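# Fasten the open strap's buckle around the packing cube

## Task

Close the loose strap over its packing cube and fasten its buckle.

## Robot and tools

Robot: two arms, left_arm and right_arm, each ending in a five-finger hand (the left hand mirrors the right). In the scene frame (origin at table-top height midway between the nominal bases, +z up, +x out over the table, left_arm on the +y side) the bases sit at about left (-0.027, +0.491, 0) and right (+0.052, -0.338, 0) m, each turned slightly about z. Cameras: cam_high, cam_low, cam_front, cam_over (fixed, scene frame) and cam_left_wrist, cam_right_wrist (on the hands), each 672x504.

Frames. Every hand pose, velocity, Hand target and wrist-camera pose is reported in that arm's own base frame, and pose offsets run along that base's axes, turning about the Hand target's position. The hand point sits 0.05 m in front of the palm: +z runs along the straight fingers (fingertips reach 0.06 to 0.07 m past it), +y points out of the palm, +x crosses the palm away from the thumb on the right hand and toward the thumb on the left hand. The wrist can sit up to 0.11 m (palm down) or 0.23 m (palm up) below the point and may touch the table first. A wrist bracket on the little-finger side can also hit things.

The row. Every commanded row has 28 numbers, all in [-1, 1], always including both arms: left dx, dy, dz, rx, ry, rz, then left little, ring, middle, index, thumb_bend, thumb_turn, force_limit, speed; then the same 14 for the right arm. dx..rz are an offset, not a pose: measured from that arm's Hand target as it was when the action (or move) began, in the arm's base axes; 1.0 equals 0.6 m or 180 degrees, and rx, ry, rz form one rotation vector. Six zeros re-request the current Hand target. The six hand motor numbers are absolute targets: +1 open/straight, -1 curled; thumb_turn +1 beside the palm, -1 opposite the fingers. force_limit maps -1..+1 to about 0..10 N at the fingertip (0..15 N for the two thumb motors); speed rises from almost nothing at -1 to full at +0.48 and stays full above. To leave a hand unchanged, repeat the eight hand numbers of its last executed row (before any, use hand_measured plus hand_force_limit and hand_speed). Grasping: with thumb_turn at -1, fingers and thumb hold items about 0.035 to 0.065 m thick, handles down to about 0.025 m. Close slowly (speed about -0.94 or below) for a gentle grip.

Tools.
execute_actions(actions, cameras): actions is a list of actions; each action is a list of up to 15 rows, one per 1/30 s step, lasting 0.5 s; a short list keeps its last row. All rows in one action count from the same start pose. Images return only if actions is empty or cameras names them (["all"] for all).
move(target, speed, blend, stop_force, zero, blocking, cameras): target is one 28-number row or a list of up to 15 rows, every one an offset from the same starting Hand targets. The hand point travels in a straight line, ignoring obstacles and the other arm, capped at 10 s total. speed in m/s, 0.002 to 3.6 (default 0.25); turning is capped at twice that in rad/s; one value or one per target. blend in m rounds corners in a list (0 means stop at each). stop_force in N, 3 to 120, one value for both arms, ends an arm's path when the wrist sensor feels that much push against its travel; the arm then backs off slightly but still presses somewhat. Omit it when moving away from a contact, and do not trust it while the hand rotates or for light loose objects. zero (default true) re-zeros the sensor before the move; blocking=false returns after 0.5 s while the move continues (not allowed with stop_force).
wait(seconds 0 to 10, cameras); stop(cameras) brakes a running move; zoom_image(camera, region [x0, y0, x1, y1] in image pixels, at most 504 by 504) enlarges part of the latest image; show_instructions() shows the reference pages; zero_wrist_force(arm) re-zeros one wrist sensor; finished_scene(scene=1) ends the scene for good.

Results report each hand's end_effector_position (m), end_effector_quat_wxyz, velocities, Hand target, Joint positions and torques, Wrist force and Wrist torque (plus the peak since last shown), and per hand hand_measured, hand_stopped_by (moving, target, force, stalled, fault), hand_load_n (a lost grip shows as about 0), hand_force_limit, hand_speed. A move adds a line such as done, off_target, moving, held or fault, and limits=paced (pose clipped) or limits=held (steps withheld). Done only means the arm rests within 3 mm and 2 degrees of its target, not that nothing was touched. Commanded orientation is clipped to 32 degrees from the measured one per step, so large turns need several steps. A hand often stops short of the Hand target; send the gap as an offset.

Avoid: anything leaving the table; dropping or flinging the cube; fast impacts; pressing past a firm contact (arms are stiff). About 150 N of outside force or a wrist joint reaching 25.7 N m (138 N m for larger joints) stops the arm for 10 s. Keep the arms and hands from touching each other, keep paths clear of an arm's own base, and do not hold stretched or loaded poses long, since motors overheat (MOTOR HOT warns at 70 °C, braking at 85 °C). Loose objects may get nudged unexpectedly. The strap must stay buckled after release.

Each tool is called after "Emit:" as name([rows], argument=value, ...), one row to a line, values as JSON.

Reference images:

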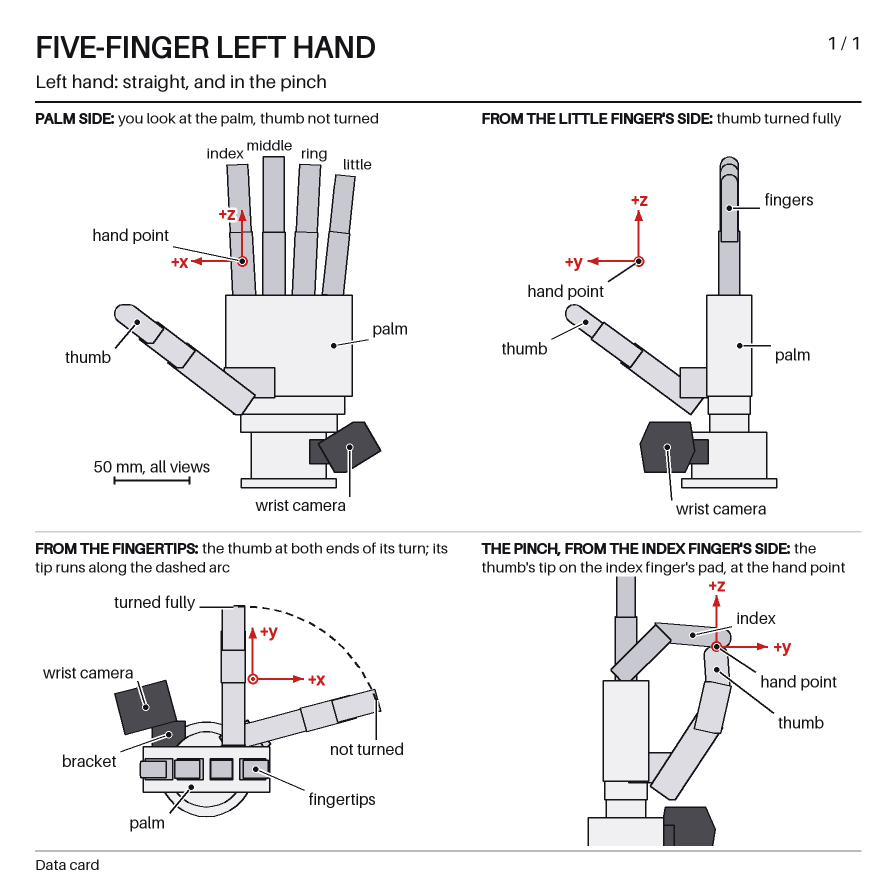

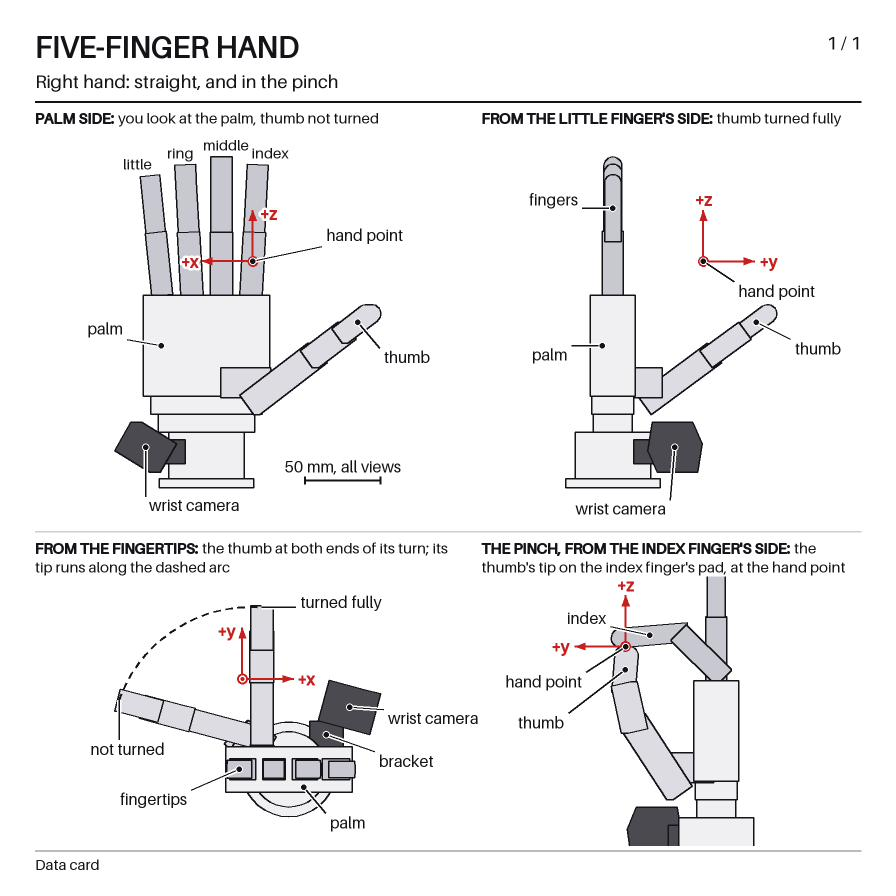

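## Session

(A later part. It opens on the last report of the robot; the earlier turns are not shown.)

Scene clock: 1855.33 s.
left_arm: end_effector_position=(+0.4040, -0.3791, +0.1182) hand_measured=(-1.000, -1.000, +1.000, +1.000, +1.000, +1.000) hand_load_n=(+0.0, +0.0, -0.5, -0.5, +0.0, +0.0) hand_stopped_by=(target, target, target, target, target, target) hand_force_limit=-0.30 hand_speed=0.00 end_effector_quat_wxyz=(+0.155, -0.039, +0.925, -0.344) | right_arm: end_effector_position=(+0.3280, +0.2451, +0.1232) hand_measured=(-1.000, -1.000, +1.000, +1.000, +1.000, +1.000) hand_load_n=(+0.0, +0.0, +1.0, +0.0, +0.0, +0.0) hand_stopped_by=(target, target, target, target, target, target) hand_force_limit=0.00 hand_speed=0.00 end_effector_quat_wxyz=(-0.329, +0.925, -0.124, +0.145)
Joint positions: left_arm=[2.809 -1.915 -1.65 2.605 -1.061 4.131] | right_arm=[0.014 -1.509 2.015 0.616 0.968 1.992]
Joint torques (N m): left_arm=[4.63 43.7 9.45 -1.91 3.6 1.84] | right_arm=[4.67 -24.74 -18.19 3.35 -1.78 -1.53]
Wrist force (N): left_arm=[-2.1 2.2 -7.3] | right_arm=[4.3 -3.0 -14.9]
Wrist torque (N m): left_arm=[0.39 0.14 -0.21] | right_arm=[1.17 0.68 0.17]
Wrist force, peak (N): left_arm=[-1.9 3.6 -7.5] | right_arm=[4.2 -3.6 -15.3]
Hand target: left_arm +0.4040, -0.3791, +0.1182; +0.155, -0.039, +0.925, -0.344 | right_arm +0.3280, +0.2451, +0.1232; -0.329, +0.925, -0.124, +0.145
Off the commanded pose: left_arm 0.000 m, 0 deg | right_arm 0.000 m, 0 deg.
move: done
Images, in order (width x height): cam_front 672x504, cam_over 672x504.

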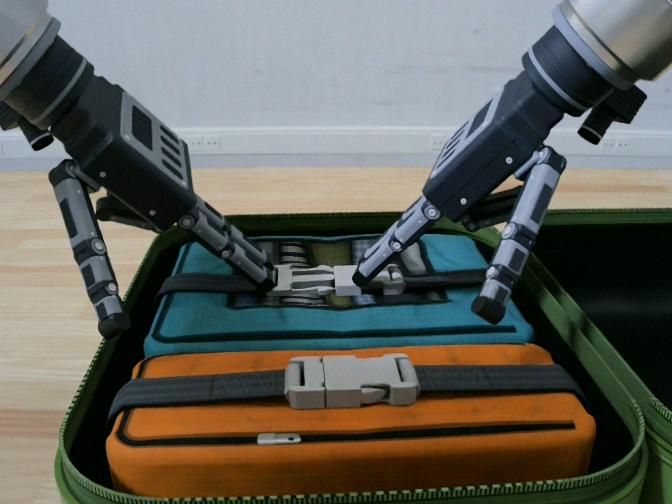

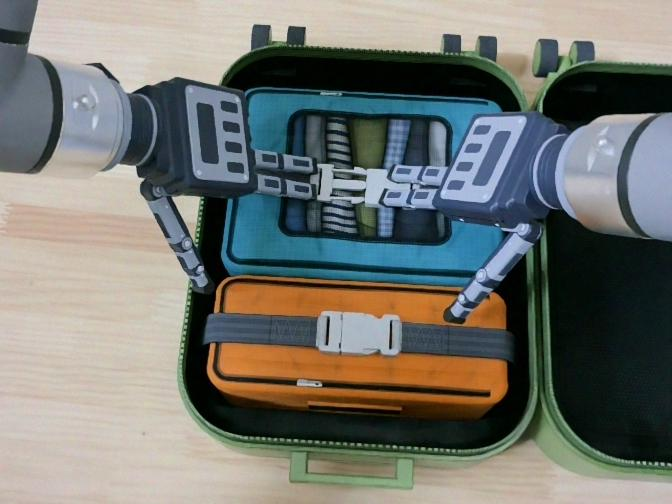

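Emit:
zoom_image(camera="cam_over", region=[330, 160, 390, 215])

Emit:
zoom_image(camera="cam_front", region=[285, 255, 365, 310])

Scaled by 8.400.

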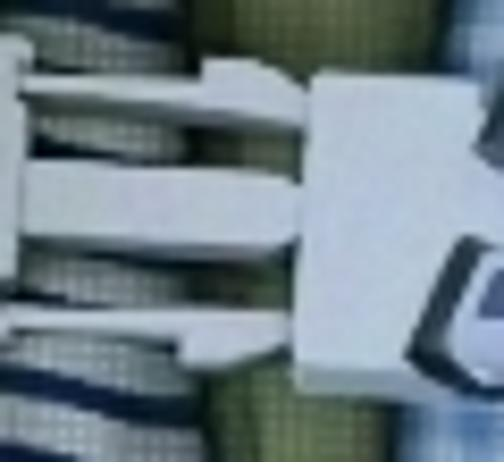

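Scaled by 6.300.

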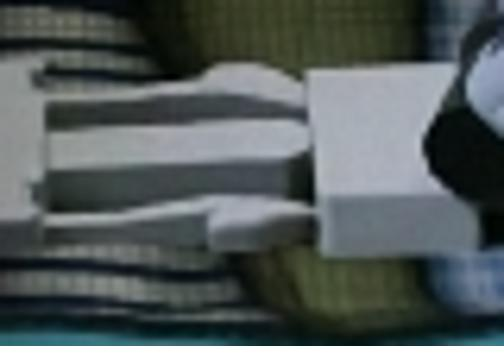

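Emit:
move(target=[0.0,-0.005,-0.0008,0,0,0,-1,-1,1,1,1,1,-0.3,0.0,0,0,0,0,0,0,-1,-1,1,1,1,1,0.0,0.0], speed=0.01, stop_force=12, cameras=["cam_over","cam_front"])

Emit:
zoom_image(camera="cam_over", region=[280, 140, 400, 220])

Emit:
zoom_image(camera="cam_front", region=[285, 255, 365, 310])

Scene clock: 1912.03 s.
left_arm: end_effector_position=(+0.4040, -0.3821, +0.1177) hand_measured=(-1.000, -1.000, +1.000, +1.000, +1.000, +1.000) hand_load_n=(+0.0, +0.0, +0.0, +0.0, +0.0, -0.5) hand_stopped_by=(target, target, target, target, target, target) hand_force_limit=-0.30 hand_speed=0.00 end_effector_quat_wxyz=(+0.155, -0.039, +0.925, -0.344) | right_arm: end_effector_position=(+0.3280, +0.2451, +0.1232) hand_measured=(-1.000, -1.000, +1.000, +1.000, +1.000, +1.000) hand_load_n=(+0.0, +0.0, +0.5, +0.0, +0.0, -0.5) hand_stopped_by=(target, target, target, target, target, target) hand_force_limit=0.00 hand_speed=0.00 end_effector_quat_wxyz=(-0.329, +0.925, -0.124, +0.145)
Joint positions: left_arm=[2.802 -1.919 -1.645 2.608 -1.065 4.124] | right_arm=[0.014 -1.509 2.015 0.616 0.968 1.992]
Joint torques (N m): left_arm=[2.16 28.67 6.08 -0.57 2.89 1.92] | right_arm=[4.72 -21.43 -13.65 3.18 -1.75 -1.28]
Wrist force (N): left_arm=[-3.3 0.1 -12.7] | right_arm=[4.2 -2.6 -15.4]
Wrist torque (N m): left_arm=[0.71 0.03 -0.25] | right_arm=[1.11 0.77 0.18]
Wrist force, peak (N): left_arm=[-3.5 0.3 -13.0] | right_arm=[4.6 -2.7 -15.6]
Hand target: left_arm +0.4040, -0.3821, +0.1177; +0.155, -0.039, +0.925, -0.344 | right_arm +0.3280, +0.2451, +0.1232; -0.329, +0.925, -0.124, +0.145
Off the commanded pose: left_arm 0.000 m, 0 deg | right_arm 0.000 m, 0 deg.
move: done
Images, in order (width x height): cam_front 672x504, cam_over 672x504.

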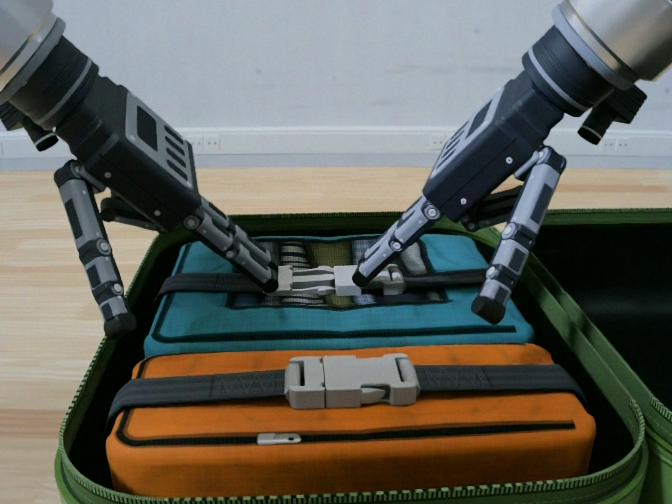

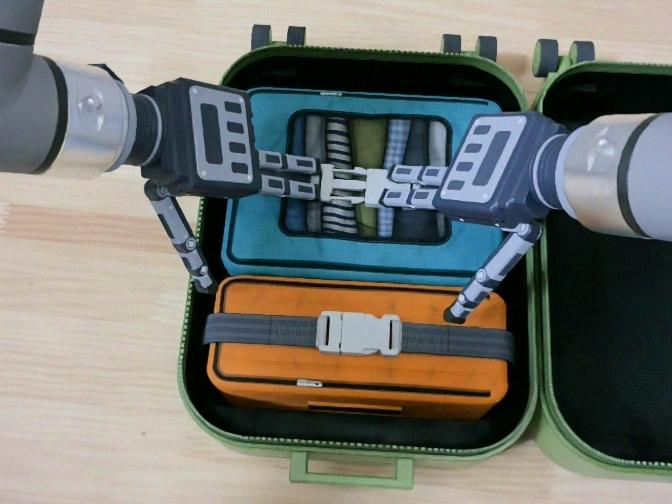

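Scaled by 4.200.

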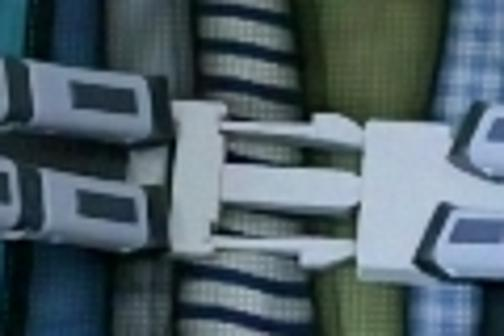

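Scaled by 6.300.

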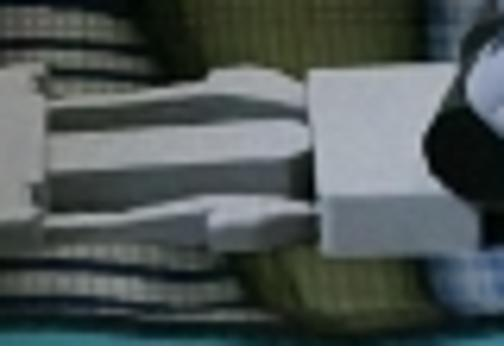

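Emit:
wait(seconds=0, cameras=["cam_left_wrist","cam_right_wrist","cam_high","cam_low"])

Scene clock: 1933.43 s.
left_arm: end_effector_position=(+0.4040, -0.3821, +0.1177) hand_measured=(-1.000, -1.000, +1.000, +1.000, +1.000, +1.000) hand_load_n=(+0.0, +0.0, +0.0, +0.0, +0.0, +0.0) hand_stopped_by=(target, target, target, target, target, target) hand_force_limit=-0.30 hand_speed=0.00 end_effector_quat_wxyz=(+0.155, -0.039, +0.925, -0.344) | right_arm: end_effector_position=(+0.3280, +0.2451, +0.1232) hand_measured=(-1.000, -1.000, +1.000, +1.000, +1.000, +1.000) hand_load_n=(+0.0, +0.0, +0.5, +0.0, +0.0, +0.0) hand_stopped_by=(target, target, target, target, target, target) hand_force_limit=0.00 hand_speed=0.00 end_effector_quat_wxyz=(-0.329, +0.925, -0.124, +0.145)
Joint positions: left_arm=[2.802 -1.919 -1.645 2.608 -1.064 4.124] | right_arm=[0.014 -1.509 2.015 0.616 0.968 1.992]
Joint torques (N m): left_arm=[3.34 39.94 5.11 -1.51 3.34 1.67] | right_arm=[4.38 -19.32 -10.3 3.21 -1.78 -1.23]
Wrist force (N): left_arm=[-3.7 0.2 -13.0] | right_arm=[4.5 -2.7 -15.5]
Wrist torque (N m): left_arm=[0.76 0.01 -0.29] | right_arm=[1.10 0.72 0.18]
Wrist force, peak (N): left_arm=[-3.6 0.1 -13.2] | right_arm=[4.4 -2.6 -15.8]
Hand target: left_arm +0.4040, -0.3821, +0.1177; +0.155, -0.039, +0.925, -0.344 | right_arm +0.3280, +0.2451, +0.1232; -0.329, +0.925, -0.124, +0.145
Off the commanded pose: left_arm 0.000 m, 0 deg | right_arm 0.000 m, 0 deg.
camera_calibration:
cam_left_wrist: T_world_to_cam=[[-0.267286, -0.787333, 0.555576, -0.256644], [-0.937518, 0.34575, 0.0389421, 0.499595], [-0.222751, -0.510454, -0.830554, 0.111641], [0, 0, 0, 1]] pos_world=[0.424651, -0.317812, 0.215853]
cam_right_wrist: T_world_to_cam=[[0.104645, -0.821624, -0.560342, 0.232747], [-0.975864, -0.193424, 0.101371, 0.351677], [-0.191672, 0.53621, -0.822035, 0.152645], [0, 0, 0, 1]] pos_world=[0.348091, 0.177403, 0.220247]
Images, in order (width x height): cam_high 672x504, cam_low 672x504, cam_left_wrist 672x504, cam_right_wrist 672x504.

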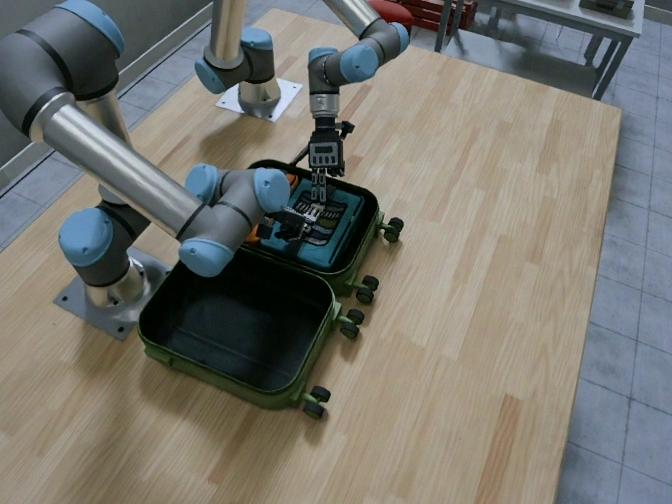

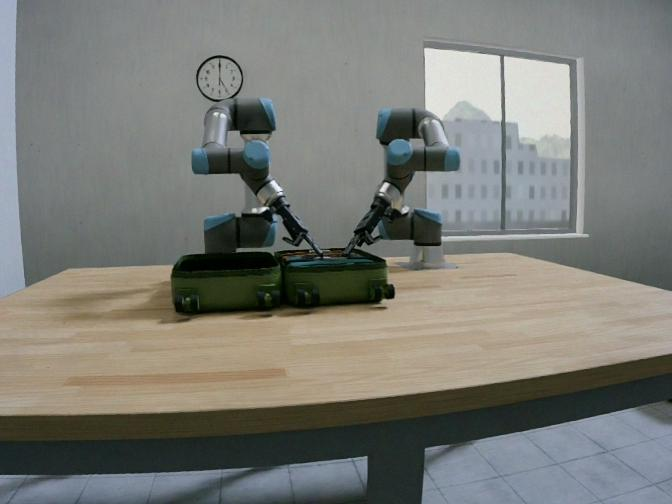

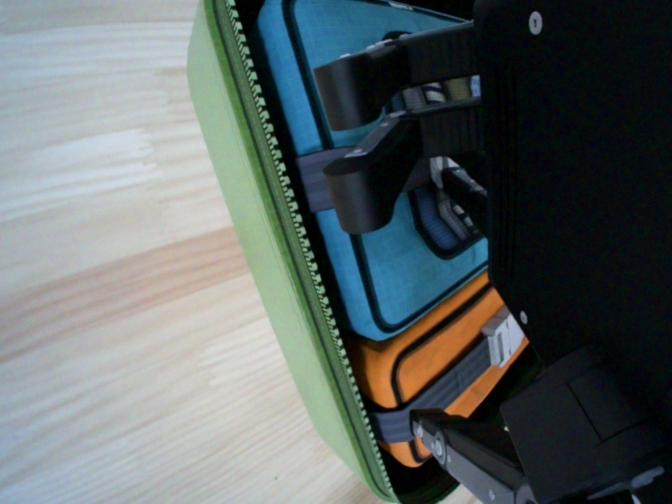

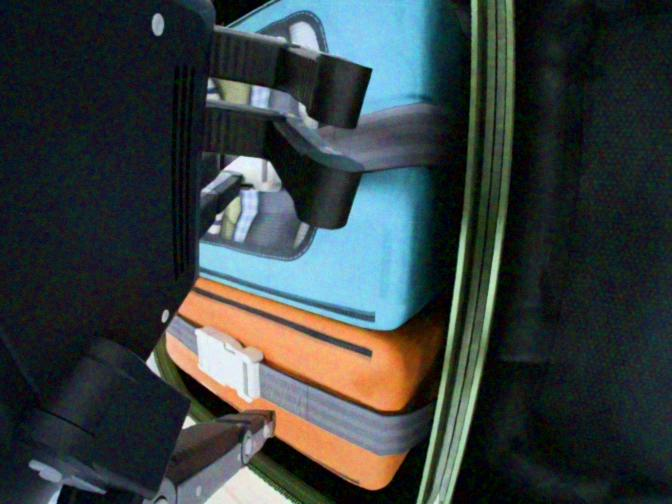

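Emit:
zoom_image(camera="cam_right_wrist", region=[170, 290, 300, 430])

Scaled by 3.600 from the camera's 672x504 image, which has a finer 960x720 frame.

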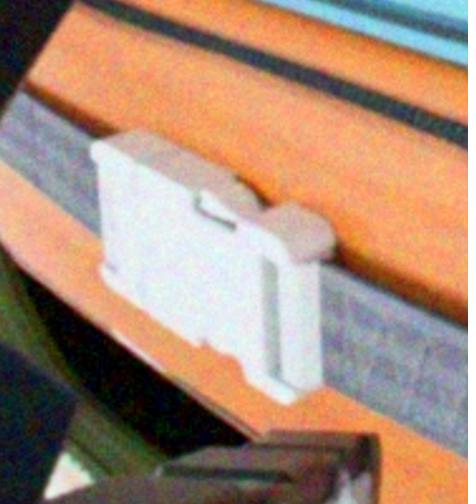

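Emit:
wait(seconds=0, cameras=["cam_over","cam_front"])

Emit:
zoom_image(camera="cam_front", region=[280, 345, 430, 415])

Emit:
zoom_image(camera="cam_over", region=[310, 300, 410, 365])

Scene clock: 1944.43 s.
left_arm: end_effector_position=(+0.4040, -0.3821, +0.1177) hand_measured=(-1.000, -1.000, +1.000, +1.000, +1.000, +1.000) hand_load_n=(+0.0, +0.0, +0.0, +0.0, +0.0, +0.0) hand_stopped_by=(target, target, target, target, target, target) hand_force_limit=-0.30 hand_speed=0.00 end_effector_quat_wxyz=(+0.155, -0.039, +0.925, -0.344) | right_arm: end_effector_position=(+0.3280, +0.2451, +0.1232) hand_measured=(-1.000, -1.000, +1.000, +1.000, +1.000, +1.000) hand_load_n=(+0.0, +0.0, +0.5, +0.0, +0.0, +0.0) hand_stopped_by=(target, target, target, target, target, target) hand_force_limit=0.00 hand_speed=0.00 end_effector_quat_wxyz=(-0.329, +0.925, -0.124, +0.145)
Joint positions: left_arm=[2.802 -1.919 -1.645 2.608 -1.064 4.124] | right_arm=[0.014 -1.509 2.015 0.616 0.968 1.992]
Joint torques (N m): left_arm=[3.6 40 4.68 -1.59 3.42 1.75] | right_arm=[4.74 -16.58 -7.1 3.23 -1.77 -1.25]
Wrist force (N): left_arm=[-3.8 0.1 -13.1] | right_arm=[4.5 -2.6 -15.4]
Wrist torque (N m): left_arm=[0.75 0.02 -0.29] | right_arm=[1.10 0.72 0.18]
Wrist force, peak (N): left_arm=[-3.6 0.2 -13.2] | right_arm=[4.4 -2.7 -15.7]
Hand target: left_arm +0.4040, -0.3821, +0.1177; +0.155, -0.039, +0.925, -0.344 | right_arm +0.3280, +0.2451, +0.1232; -0.329, +0.925, -0.124, +0.145
Off the commanded pose: left_arm 0.000 m, 0 deg | right_arm 0.000 m, 0 deg.
Images, in order (width x height): cam_front 672x504, cam_over 672x504.

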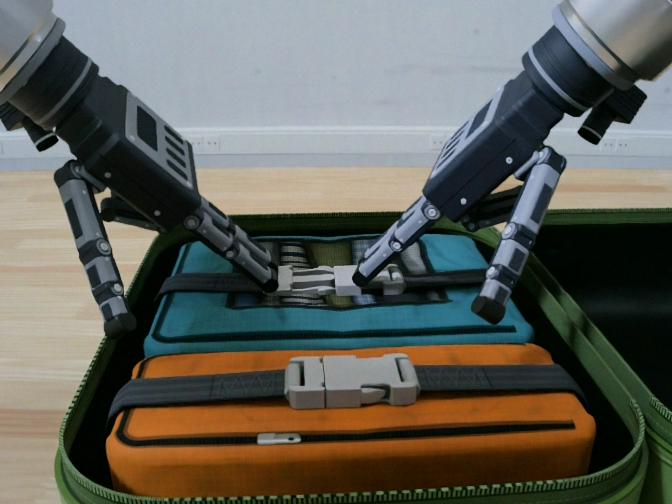

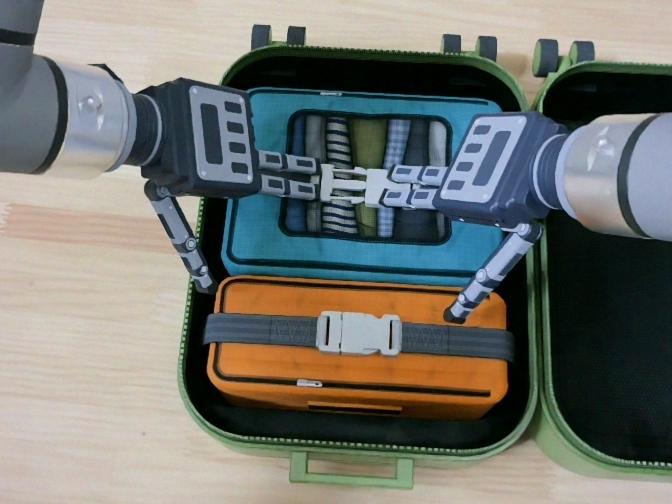

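Scaled by 3.360.

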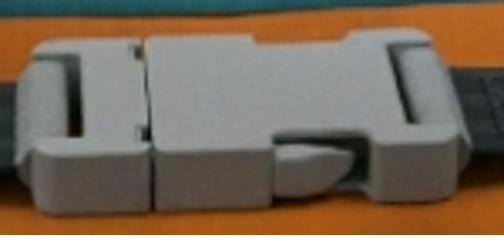

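Scaled by 5.040.

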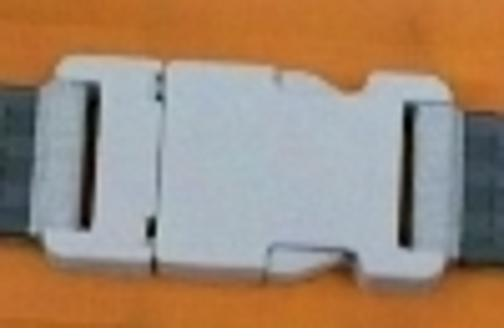

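Emit:
move([
  [0.0,0.003,0.012,0,0,0,-1,-1,1,1,1,1,-0.3,0.0,0,0,0,0,0,0,-1,-1,1,1,1,1,0.0,0.0],
  [0.0,0.026,0.012,0,0,0,-1,-1,1,1,1,1,-0.3,0.0,0,0,0,0,0,0,-1,-1,1,1,1,1,0.0,0.0],
  [0.0,0.026,0.004,0,0,0,-1,-1,1,1,1,1,-0.3,0.0,0,0,0,0,0,0,-1,-1,1,1,1,1,0.0,0.0],
], speed=0.05)

Emit:
move(target=[0.0,-0.02,0,0,0,0,-1,-1,1,1,1,1,-0.3,0.0,0,0,0,0,0,0,-1,-1,1,1,1,1,0.0,0.0], speed=0.015, stop_force=3, cameras=["cam_over","cam_front"])

Emit:
zoom_image(camera="cam_over", region=[280, 140, 400, 220])

Emit:
zoom_image(camera="cam_front", region=[255, 250, 365, 310])

Scene clock: 1991.60 s.
left_arm: end_effector_position=(+0.4039, -0.3665, +0.1199) hand_measured=(-1.000, -1.000, +1.000, +1.000, +1.000, +1.000) hand_load_n=(+0.0, +0.0, +0.0, +0.0, +0.0, +0.0) hand_stopped_by=(target, target, target, target, target, target) hand_force_limit=-0.30 hand_speed=0.00 end_effector_quat_wxyz=(+0.155, -0.039, +0.925, -0.344) end_effector_velocity=(+0.001, +0.000, +0.002) end_effector_angular_velocity=(+0.000, +0.000, +0.001) | right_arm: end_effector_position=(+0.3280, +0.2451, +0.1232) hand_measured=(-1.000, -1.000, +1.000, +1.000, +1.000, +1.000) hand_load_n=(+0.0, +0.0, +1.0, +0.5, +0.0, +0.0) hand_stopped_by=(target, target, target, target, target, target) hand_force_limit=0.00 hand_speed=0.00 end_effector_quat_wxyz=(-0.329, +0.925, -0.124, +0.145)
Joint positions: left_arm=[2.838 -1.899 -1.67 2.596 -1.044 4.158] | right_arm=[0.014 -1.509 2.015 0.616 0.968 1.992]
Joint velocities: left_arm=[0 0.002 0.004 -0.005 -0.001 -0.001] | right_arm=[within noise]
Joint torques (N m): left_arm=[-2.58 45.16 29.38 -2.75 -1.91 -1.28] | right_arm=[3.9 -13.37 -5.42 3.22 1.62 -1.13]
Wrist force (N): left_arm=[-1.1 1.2 0.9] | right_arm=[2.1 -5.1 -11.4]
Wrist torque (N m): left_arm=[-0.09 0.23 -0.15] | right_arm=[1.00 0.51 0.00]
Wrist force, peak (N): left_arm=[-3.8 0.3 -13.2] | right_arm=[4.5 -3.0 -15.7]
Hand target: left_arm +0.4040, -0.3665, +0.1201; +0.155, -0.039, +0.925, -0.344 | right_arm +0.3280, +0.2451, +0.1232; -0.329, +0.925, -0.124, +0.145
Off the commanded pose: left_arm 0.000 m, 0 deg | right_arm 0.000 m, 0 deg.
move: done

Scene clock: 1993.13 s.
left_arm: end_effector_position=(+0.4040, -0.3745, +0.1201) hand_measured=(-1.000, -1.000, +1.000, +1.000, +1.000, +1.000) hand_load_n=(+0.0, +0.0, +0.0, -2.0, +0.0, +0.0) hand_stopped_by=(target, target, target, target, target, target) hand_force_limit=-0.30 hand_speed=0.00 end_effector_quat_wxyz=(+0.155, -0.039, +0.925, -0.344) | right_arm: end_effector_position=(+0.3280, +0.2451, +0.1232) hand_measured=(-1.000, -1.000, +1.000, +1.000, +1.000, +1.000) hand_load_n=(+0.0, +0.0, +1.0, +0.0, +0.0, +0.0) hand_stopped_by=(target, target, target, target, target, target) hand_force_limit=0.00 hand_speed=0.00 end_effector_quat_wxyz=(-0.329, +0.925, -0.124, +0.145)
Joint positions: left_arm=[2.819 -1.908 -1.656 2.599 -1.055 4.14] | right_arm=[0.014 -1.509 2.015 0.616 0.968 1.992]
Joint torques (N m): left_arm=[-0.97 46.33 8.32 -2.41 3.83 -1] | right_arm=[4.09 -12.59 -6.95 3.26 -1.87 -1.08]
Wrist force (N): left_arm=[-1.0 3.3 -1.4] | right_arm=[3.5 -3.8 -12.5]
Wrist torque (N m): left_arm=[0.01 0.22 -0.20] | right_arm=[1.00 0.60 0.12]
Wrist force, peak (N): left_arm=[-1.0 4.7 -2.9] | right_arm=[4.3 -3.0 -13.2]
Hand target: left_arm +0.4040, -0.3745, +0.1201; +0.155, -0.039, +0.925, -0.344 (not the last commanded pose) | right_arm +0.3280, +0.2451, +0.1232; -0.329, +0.925, -0.124, +0.145
Off the commanded pose: left_arm 0.004 m, 0 deg | right_arm 0.000 m, 0 deg.
move: contact (left_arm)
Images, in order (width x height): cam_front 672x504, cam_over 672x504.

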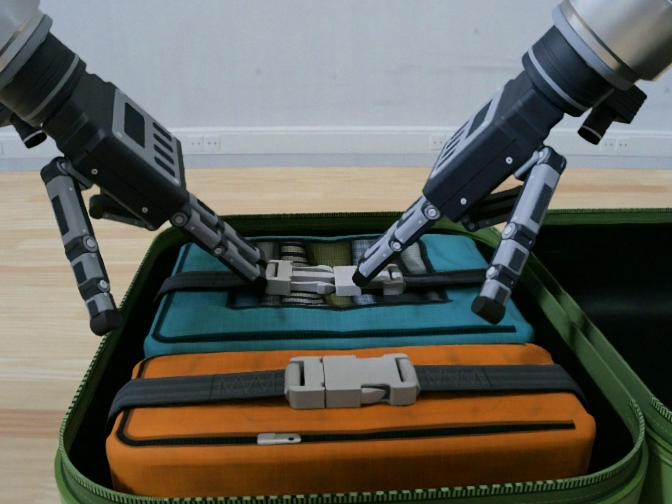

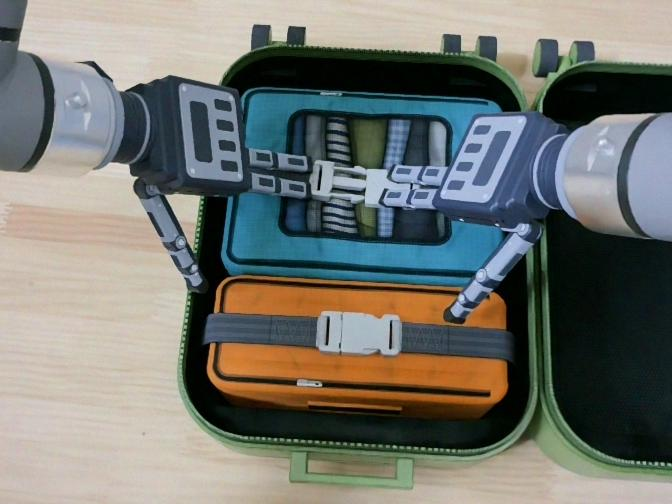

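Scaled by 4.200.

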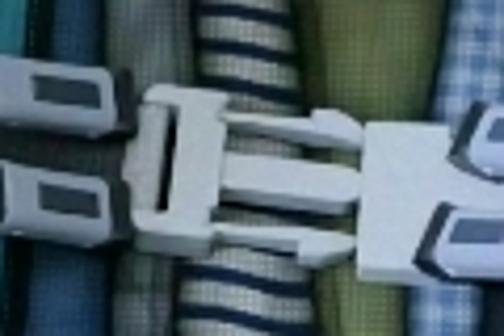

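Scaled by 4.582.

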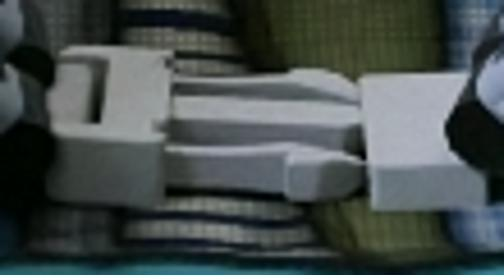

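Emit:
move(target=[0.0,0.0,-0.005,0,0,0,-1,-1,1,1,1,1,-0.3,0.0,0,0,0,0,0,0,-1,-1,1,1,1,1,0.0,0.0], speed=0.01, stop_force=10, cameras=["cam_over","cam_front"])

Emit:
zoom_image(camera="cam_over", region=[280, 140, 400, 220])

Emit:
zoom_image(camera="cam_front", region=[255, 250, 365, 310])

Scene clock: 2003.07 s.
left_arm: end_effector_position=(+0.4040, -0.3745, +0.1171) hand_measured=(-1.000, -1.000, +1.000, +1.000, +1.000, +1.000) hand_load_n=(+0.0, +0.0, +0.0, -2.0, +0.0, +0.0) hand_stopped_by=(target, target, target, target, target, target) hand_force_limit=-0.30 hand_speed=0.00 end_effector_quat_wxyz=(+0.155, -0.039, +0.925, -0.344) | right_arm: end_effector_position=(+0.3280, +0.2451, +0.1232) hand_measured=(-1.000, -1.000, +1.000, +1.000, +1.000, +1.000) hand_load_n=(+0.0, +0.0, +0.5, +0.0, +0.0, +0.0) hand_stopped_by=(target, target, target, target, target, target) hand_force_limit=0.00 hand_speed=0.00 end_effector_quat_wxyz=(-0.329, +0.925, -0.124, +0.145)
Joint positions: left_arm=[2.819 -1.911 -1.66 2.606 -1.055 4.14] | right_arm=[0.014 -1.509 2.015 0.616 0.968 1.992]
Joint torques (N m): left_arm=[-2.01 30.94 24.01 -2.24 3.37 -1.71] | right_arm=[3.61 -8.88 -10.1 3.11 -1.61 -0.89]
Wrist force (N): left_arm=[-1.2 2.8 -2.8] | right_arm=[3.8 -4.0 -12.9]
Wrist torque (N m): left_arm=[0.09 0.22 -0.21] | right_arm=[1.00 0.67 0.13]
Wrist force, peak (N): left_arm=[-1.4 2.9 -3.3] | right_arm=[3.8 -4.1 -13.3]
Hand target: left_arm +0.4040, -0.3745, +0.1171; +0.155, -0.039, +0.925, -0.344 | right_arm +0.3280, +0.2451, +0.1232; -0.329, +0.925, -0.124, +0.145
Off the commanded pose: left_arm 0.000 m, 0 deg | right_arm 0.000 m, 0 deg.
move: done
Images, in order (width x height): cam_front 672x504, cam_over 672x504.

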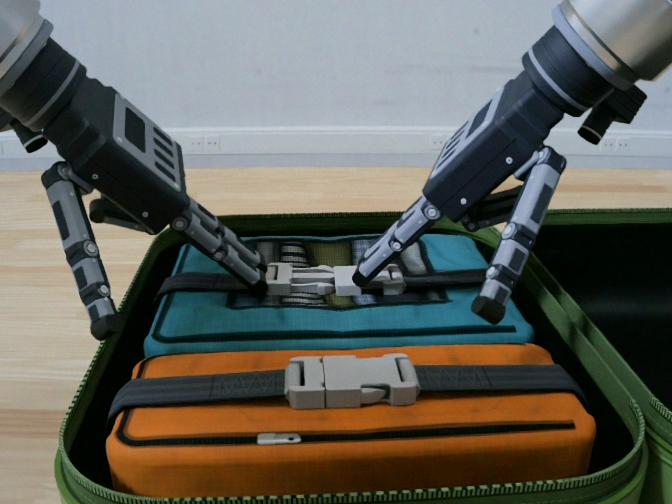

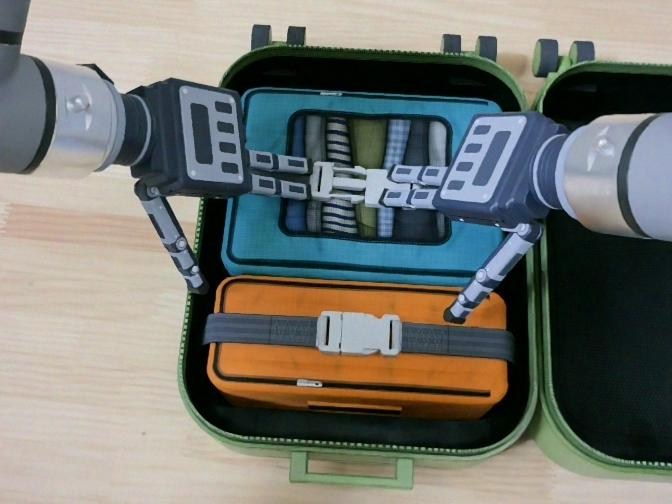

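Scaled by 4.200.

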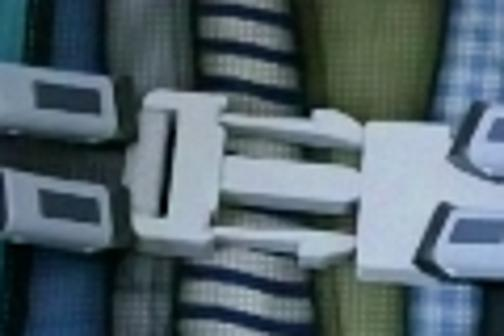

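Scaled by 4.582.

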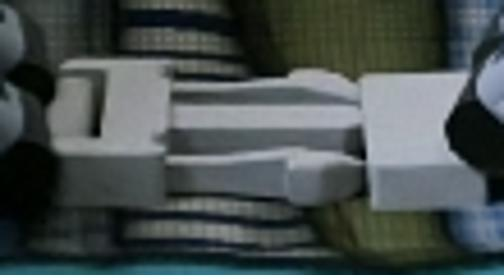

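Emit:
move(target=[0.0,-0.0067,-0.0008,0,0,0,-1,-1,1,1,1,1,-0.3,0.0,0,0,0,0,0,0,-1,-1,1,1,1,1,0.0,0.0], speed=0.008, stop_force=14, cameras=["cam_over","cam_front"])

Emit:
zoom_image(camera="cam_over", region=[280, 140, 400, 220])

Emit:
zoom_image(camera="cam_front", region=[255, 250, 365, 310])

Scene clock: 2014.07 s.
left_arm: end_effector_position=(+0.4040, -0.3786, +0.1166) hand_measured=(-1.000, -1.000, +1.000, +1.000, +1.000, +1.000) hand_load_n=(+0.0, +0.0, -1.5, -6.0, -0.5, +0.0) hand_stopped_by=(target, target, target, target, target, target) hand_force_limit=-0.30 hand_speed=0.00 end_effector_quat_wxyz=(+0.155, -0.039, +0.925, -0.344) | right_arm: end_effector_position=(+0.3280, +0.2451, +0.1232) hand_measured=(-1.000, -1.000, +1.000, +1.000, +1.000, +1.000) hand_load_n=(+0.0, +0.0, +0.5, +0.5, +0.0, +0.0) hand_stopped_by=(target, target, target, target, target, target) hand_force_limit=0.00 hand_speed=0.00 end_effector_quat_wxyz=(-0.329, +0.925, -0.124, +0.145)
Joint positions: left_arm=[2.81 -1.916 -1.654 2.609 -1.06 4.132] | right_arm=[0.014 -1.509 2.015 0.616 0.968 1.992]
Joint torques (N m): left_arm=[3.08 44.41 8.96 -1.27 4.92 1.62] | right_arm=[3.52 -5.82 -14.38 3.08 -0.09 -0.74]
Wrist force (N): left_arm=[-2.4 7.8 -7.2] | right_arm=[4.5 -2.8 -13.7]
Wrist torque (N m): left_arm=[0.16 0.07 -0.25] | right_arm=[1.04 0.68 0.19]
Wrist force, peak (N): left_arm=[-2.2 8.7 -7.5] | right_arm=[4.5 -2.8 -14.2]
Hand target: left_arm +0.4040, -0.3786, +0.1166; +0.155, -0.039, +0.925, -0.344 | right_arm +0.3280, +0.2451, +0.1232; -0.329, +0.925, -0.124, +0.145
Off the commanded pose: left_arm 0.000 m, 0 deg | right_arm 0.000 m, 0 deg.
move: done
Images, in order (width x height): cam_front 672x504, cam_over 672x504.

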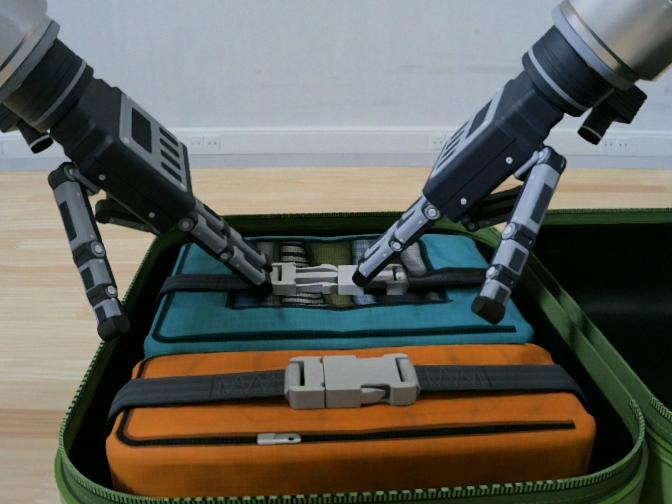

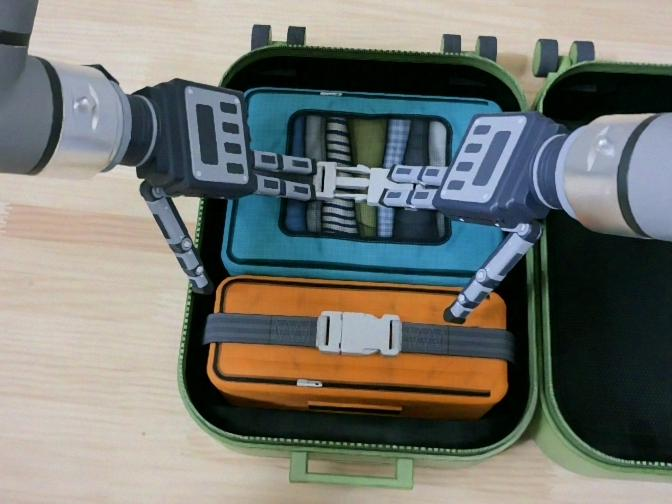

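Scaled by 4.200.

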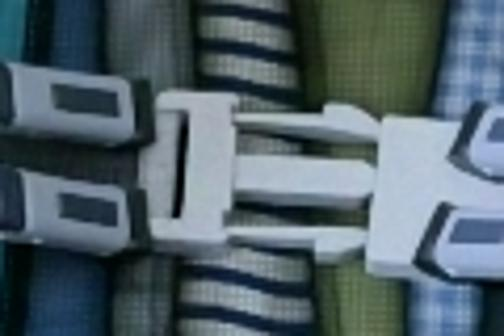

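Scaled by 4.582.

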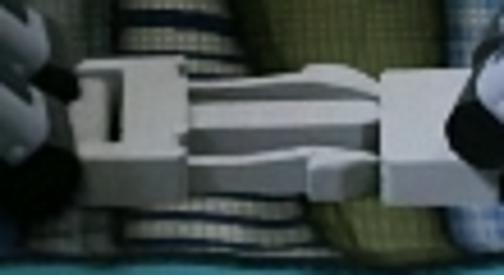

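Emit:
move(target=[0.0,0.013,0.006,0,0,0,-1,-1,1,1,1,1,-0.3,0.0,0,0,0,0,0,0,-1,-1,1,1,1,1,0.0,0.0], speed=0.05)

Scene clock: 2116.57 s.
left_arm: end_effector_position=(+0.4039, -0.3707, +0.1203) hand_measured=(-1.000, -1.000, +1.000, +1.000, +1.000, +1.000) hand_load_n=(+0.0, +0.0, +0.0, +0.0, +0.0, +0.0) hand_stopped_by=(target, target, target, target, target, target) hand_force_limit=-0.30 hand_speed=0.00 end_effector_quat_wxyz=(+0.155, -0.039, +0.925, -0.344) | right_arm: end_effector_position=(+0.3280, +0.2451, +0.1232) hand_measured=(-1.000, -1.000, +1.000, +1.000, +1.000, +1.000) hand_load_n=(+0.0, +0.0, +1.5, +0.0, +0.0, +0.0) hand_stopped_by=(target, target, target, target, target, target) hand_force_limit=0.00 hand_speed=0.00 end_effector_quat_wxyz=(-0.329, +0.925, -0.124, +0.145)
Joint positions: left_arm=[2.828 -1.903 -1.663 2.597 -1.05 4.149] | right_arm=[0.014 -1.509 2.015 0.616 0.968 1.992]
Joint torques (N m): left_arm=[-5.62 24.47 19.99 0.25 0.69 -1.57] | right_arm=[3.77 -4.43 -17.87 3.06 0.97 -0.71]
Wrist force (N): left_arm=[-1.3 1.5 1.0] | right_arm=[1.0 -7.6 -9.2]
Wrist torque (N m): left_arm=[-0.05 0.27 -0.25] | right_arm=[0.96 0.36 -0.08]
Wrist force, peak (N): left_arm=[-2.6 7.9 -7.6] | right_arm=[4.3 -3.1 -14.1]
Hand target: left_arm +0.4040, -0.3708, +0.1202; +0.155, -0.039, +0.925, -0.344 | right_arm +0.3280, +0.2451, +0.1232; -0.329, +0.925, -0.124, +0.145
Off the commanded pose: left_arm 0.000 m, 0 deg | right_arm 0.000 m, 0 deg.
move: done

Emit:
move([
  [0,0,0,0,0,0,-1,-1,1,1,1,1,-0.3,0.0,0,0,0.04,0,0,0,-1,-1,1,1,1,1,0.0,0.0],
  [0,0,0,0,0,0,-1,-1,1,1,1,1,-0.3,0.0,0.0557,-0.0930,0.04,0,0,0.0889,-1,-1,1,1,1,1,0.0,0.0],
  [0,0,0,0,0,0,-1,-1,1,1,1,1,-0.3,0.0,0.0557,-0.0930,0.013,0,0,0.0889,-1,-1,1,1,1,1,0.0,0.0],
], speed=[0.04,0.12,0.08], cameras=["cam_over","cam_front"])

Emit:
zoom_image(camera="cam_over", region=[290, 130, 450, 230])

Emit:
zoom_image(camera="cam_front", region=[250, 240, 430, 320])

Scene clock: 2128.27 s.
left_arm: end_effector_position=(+0.4040, -0.3708, +0.1202) hand_measured=(-1.000, -1.000, +1.000, +1.000, +1.000, +1.000) hand_load_n=(+0.0, +0.0, +0.0, +0.0, +0.0, +0.0) hand_stopped_by=(target, target, target, target, target, target) hand_force_limit=-0.30 hand_speed=0.00 end_effector_quat_wxyz=(+0.155, -0.039, +0.925, -0.344) | right_arm: end_effector_position=(+0.3614, +0.1893, +0.1309) hand_measured=(-1.000, -1.000, +1.000, +1.000, +1.000, +1.000) hand_load_n=(-0.5, +0.0, +0.0, -0.5, -0.5, +0.0) hand_stopped_by=(target, target, target, target, target, target) hand_force_limit=0.00 hand_speed=0.00 end_effector_quat_wxyz=(-0.346, +0.933, +0.006, +0.097)
Joint positions: left_arm=[2.828 -1.904 -1.663 2.597 -1.05 4.149] | right_arm=[-0.184 -1.355 1.917 0.934 0.84 1.402]
Joint torques (N m): left_arm=[-5.76 21.07 29.36 0.51 -2.13 -1.71] | right_arm=[5.25 -35.32 -21.61 2.5 1.01 -1.89]
Wrist force (N): left_arm=[-1.1 1.2 1.0] | right_arm=[-1.3 1.7 -0.1]
Wrist torque (N m): left_arm=[-0.08 0.23 -0.20] | right_arm=[0.11 0.21 -0.12]
Wrist force, peak (N): left_arm=[-1.2 1.5 1.2] | right_arm=[0.9 -8.1 -9.9]
Hand target: left_arm +0.4040, -0.3708, +0.1202; +0.155, -0.039, +0.925, -0.344 | right_arm +0.3614, +0.1893, +0.1310; -0.345, +0.933, +0.006, +0.097
Off the commanded pose: left_arm 0.000 m, 0 deg | right_arm 0.000 m, 0 deg.
move: done
Images, in order (width x height): cam_front 672x504, cam_over 672x504.

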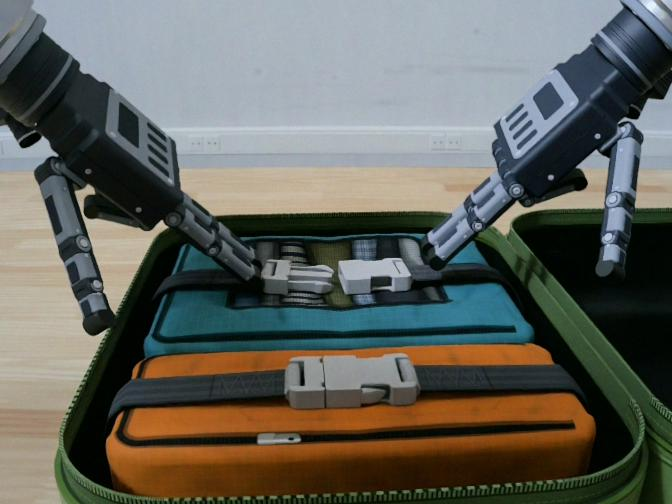

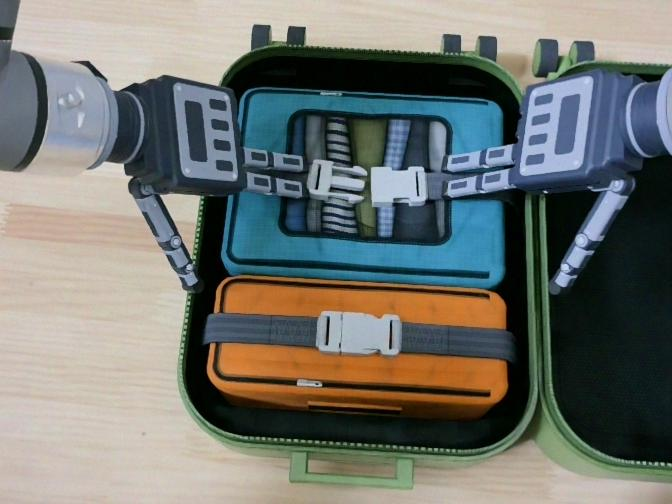

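Scaled by 3.150.

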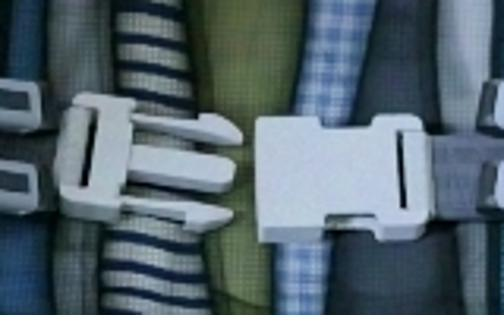

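Scaled by 2.800.

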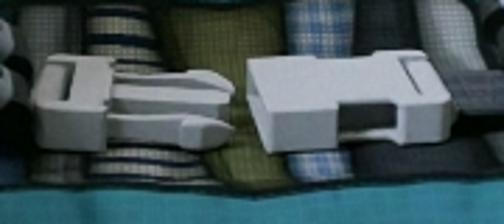

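Emit:
zoom_image(camera="cam_front", region=[325, 250, 420, 300])

Emit:
zoom_image(camera="cam_front", region=[255, 250, 345, 300])

Emit:
zoom_image(camera="cam_over", region=[355, 155, 435, 215])

Scaled by 5.305.

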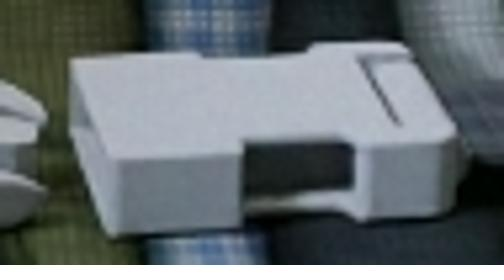

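Scaled by 5.600.

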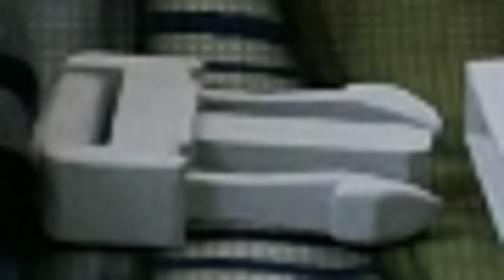

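Scaled by 6.300.

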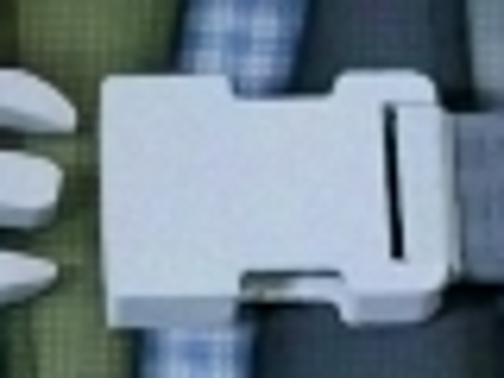

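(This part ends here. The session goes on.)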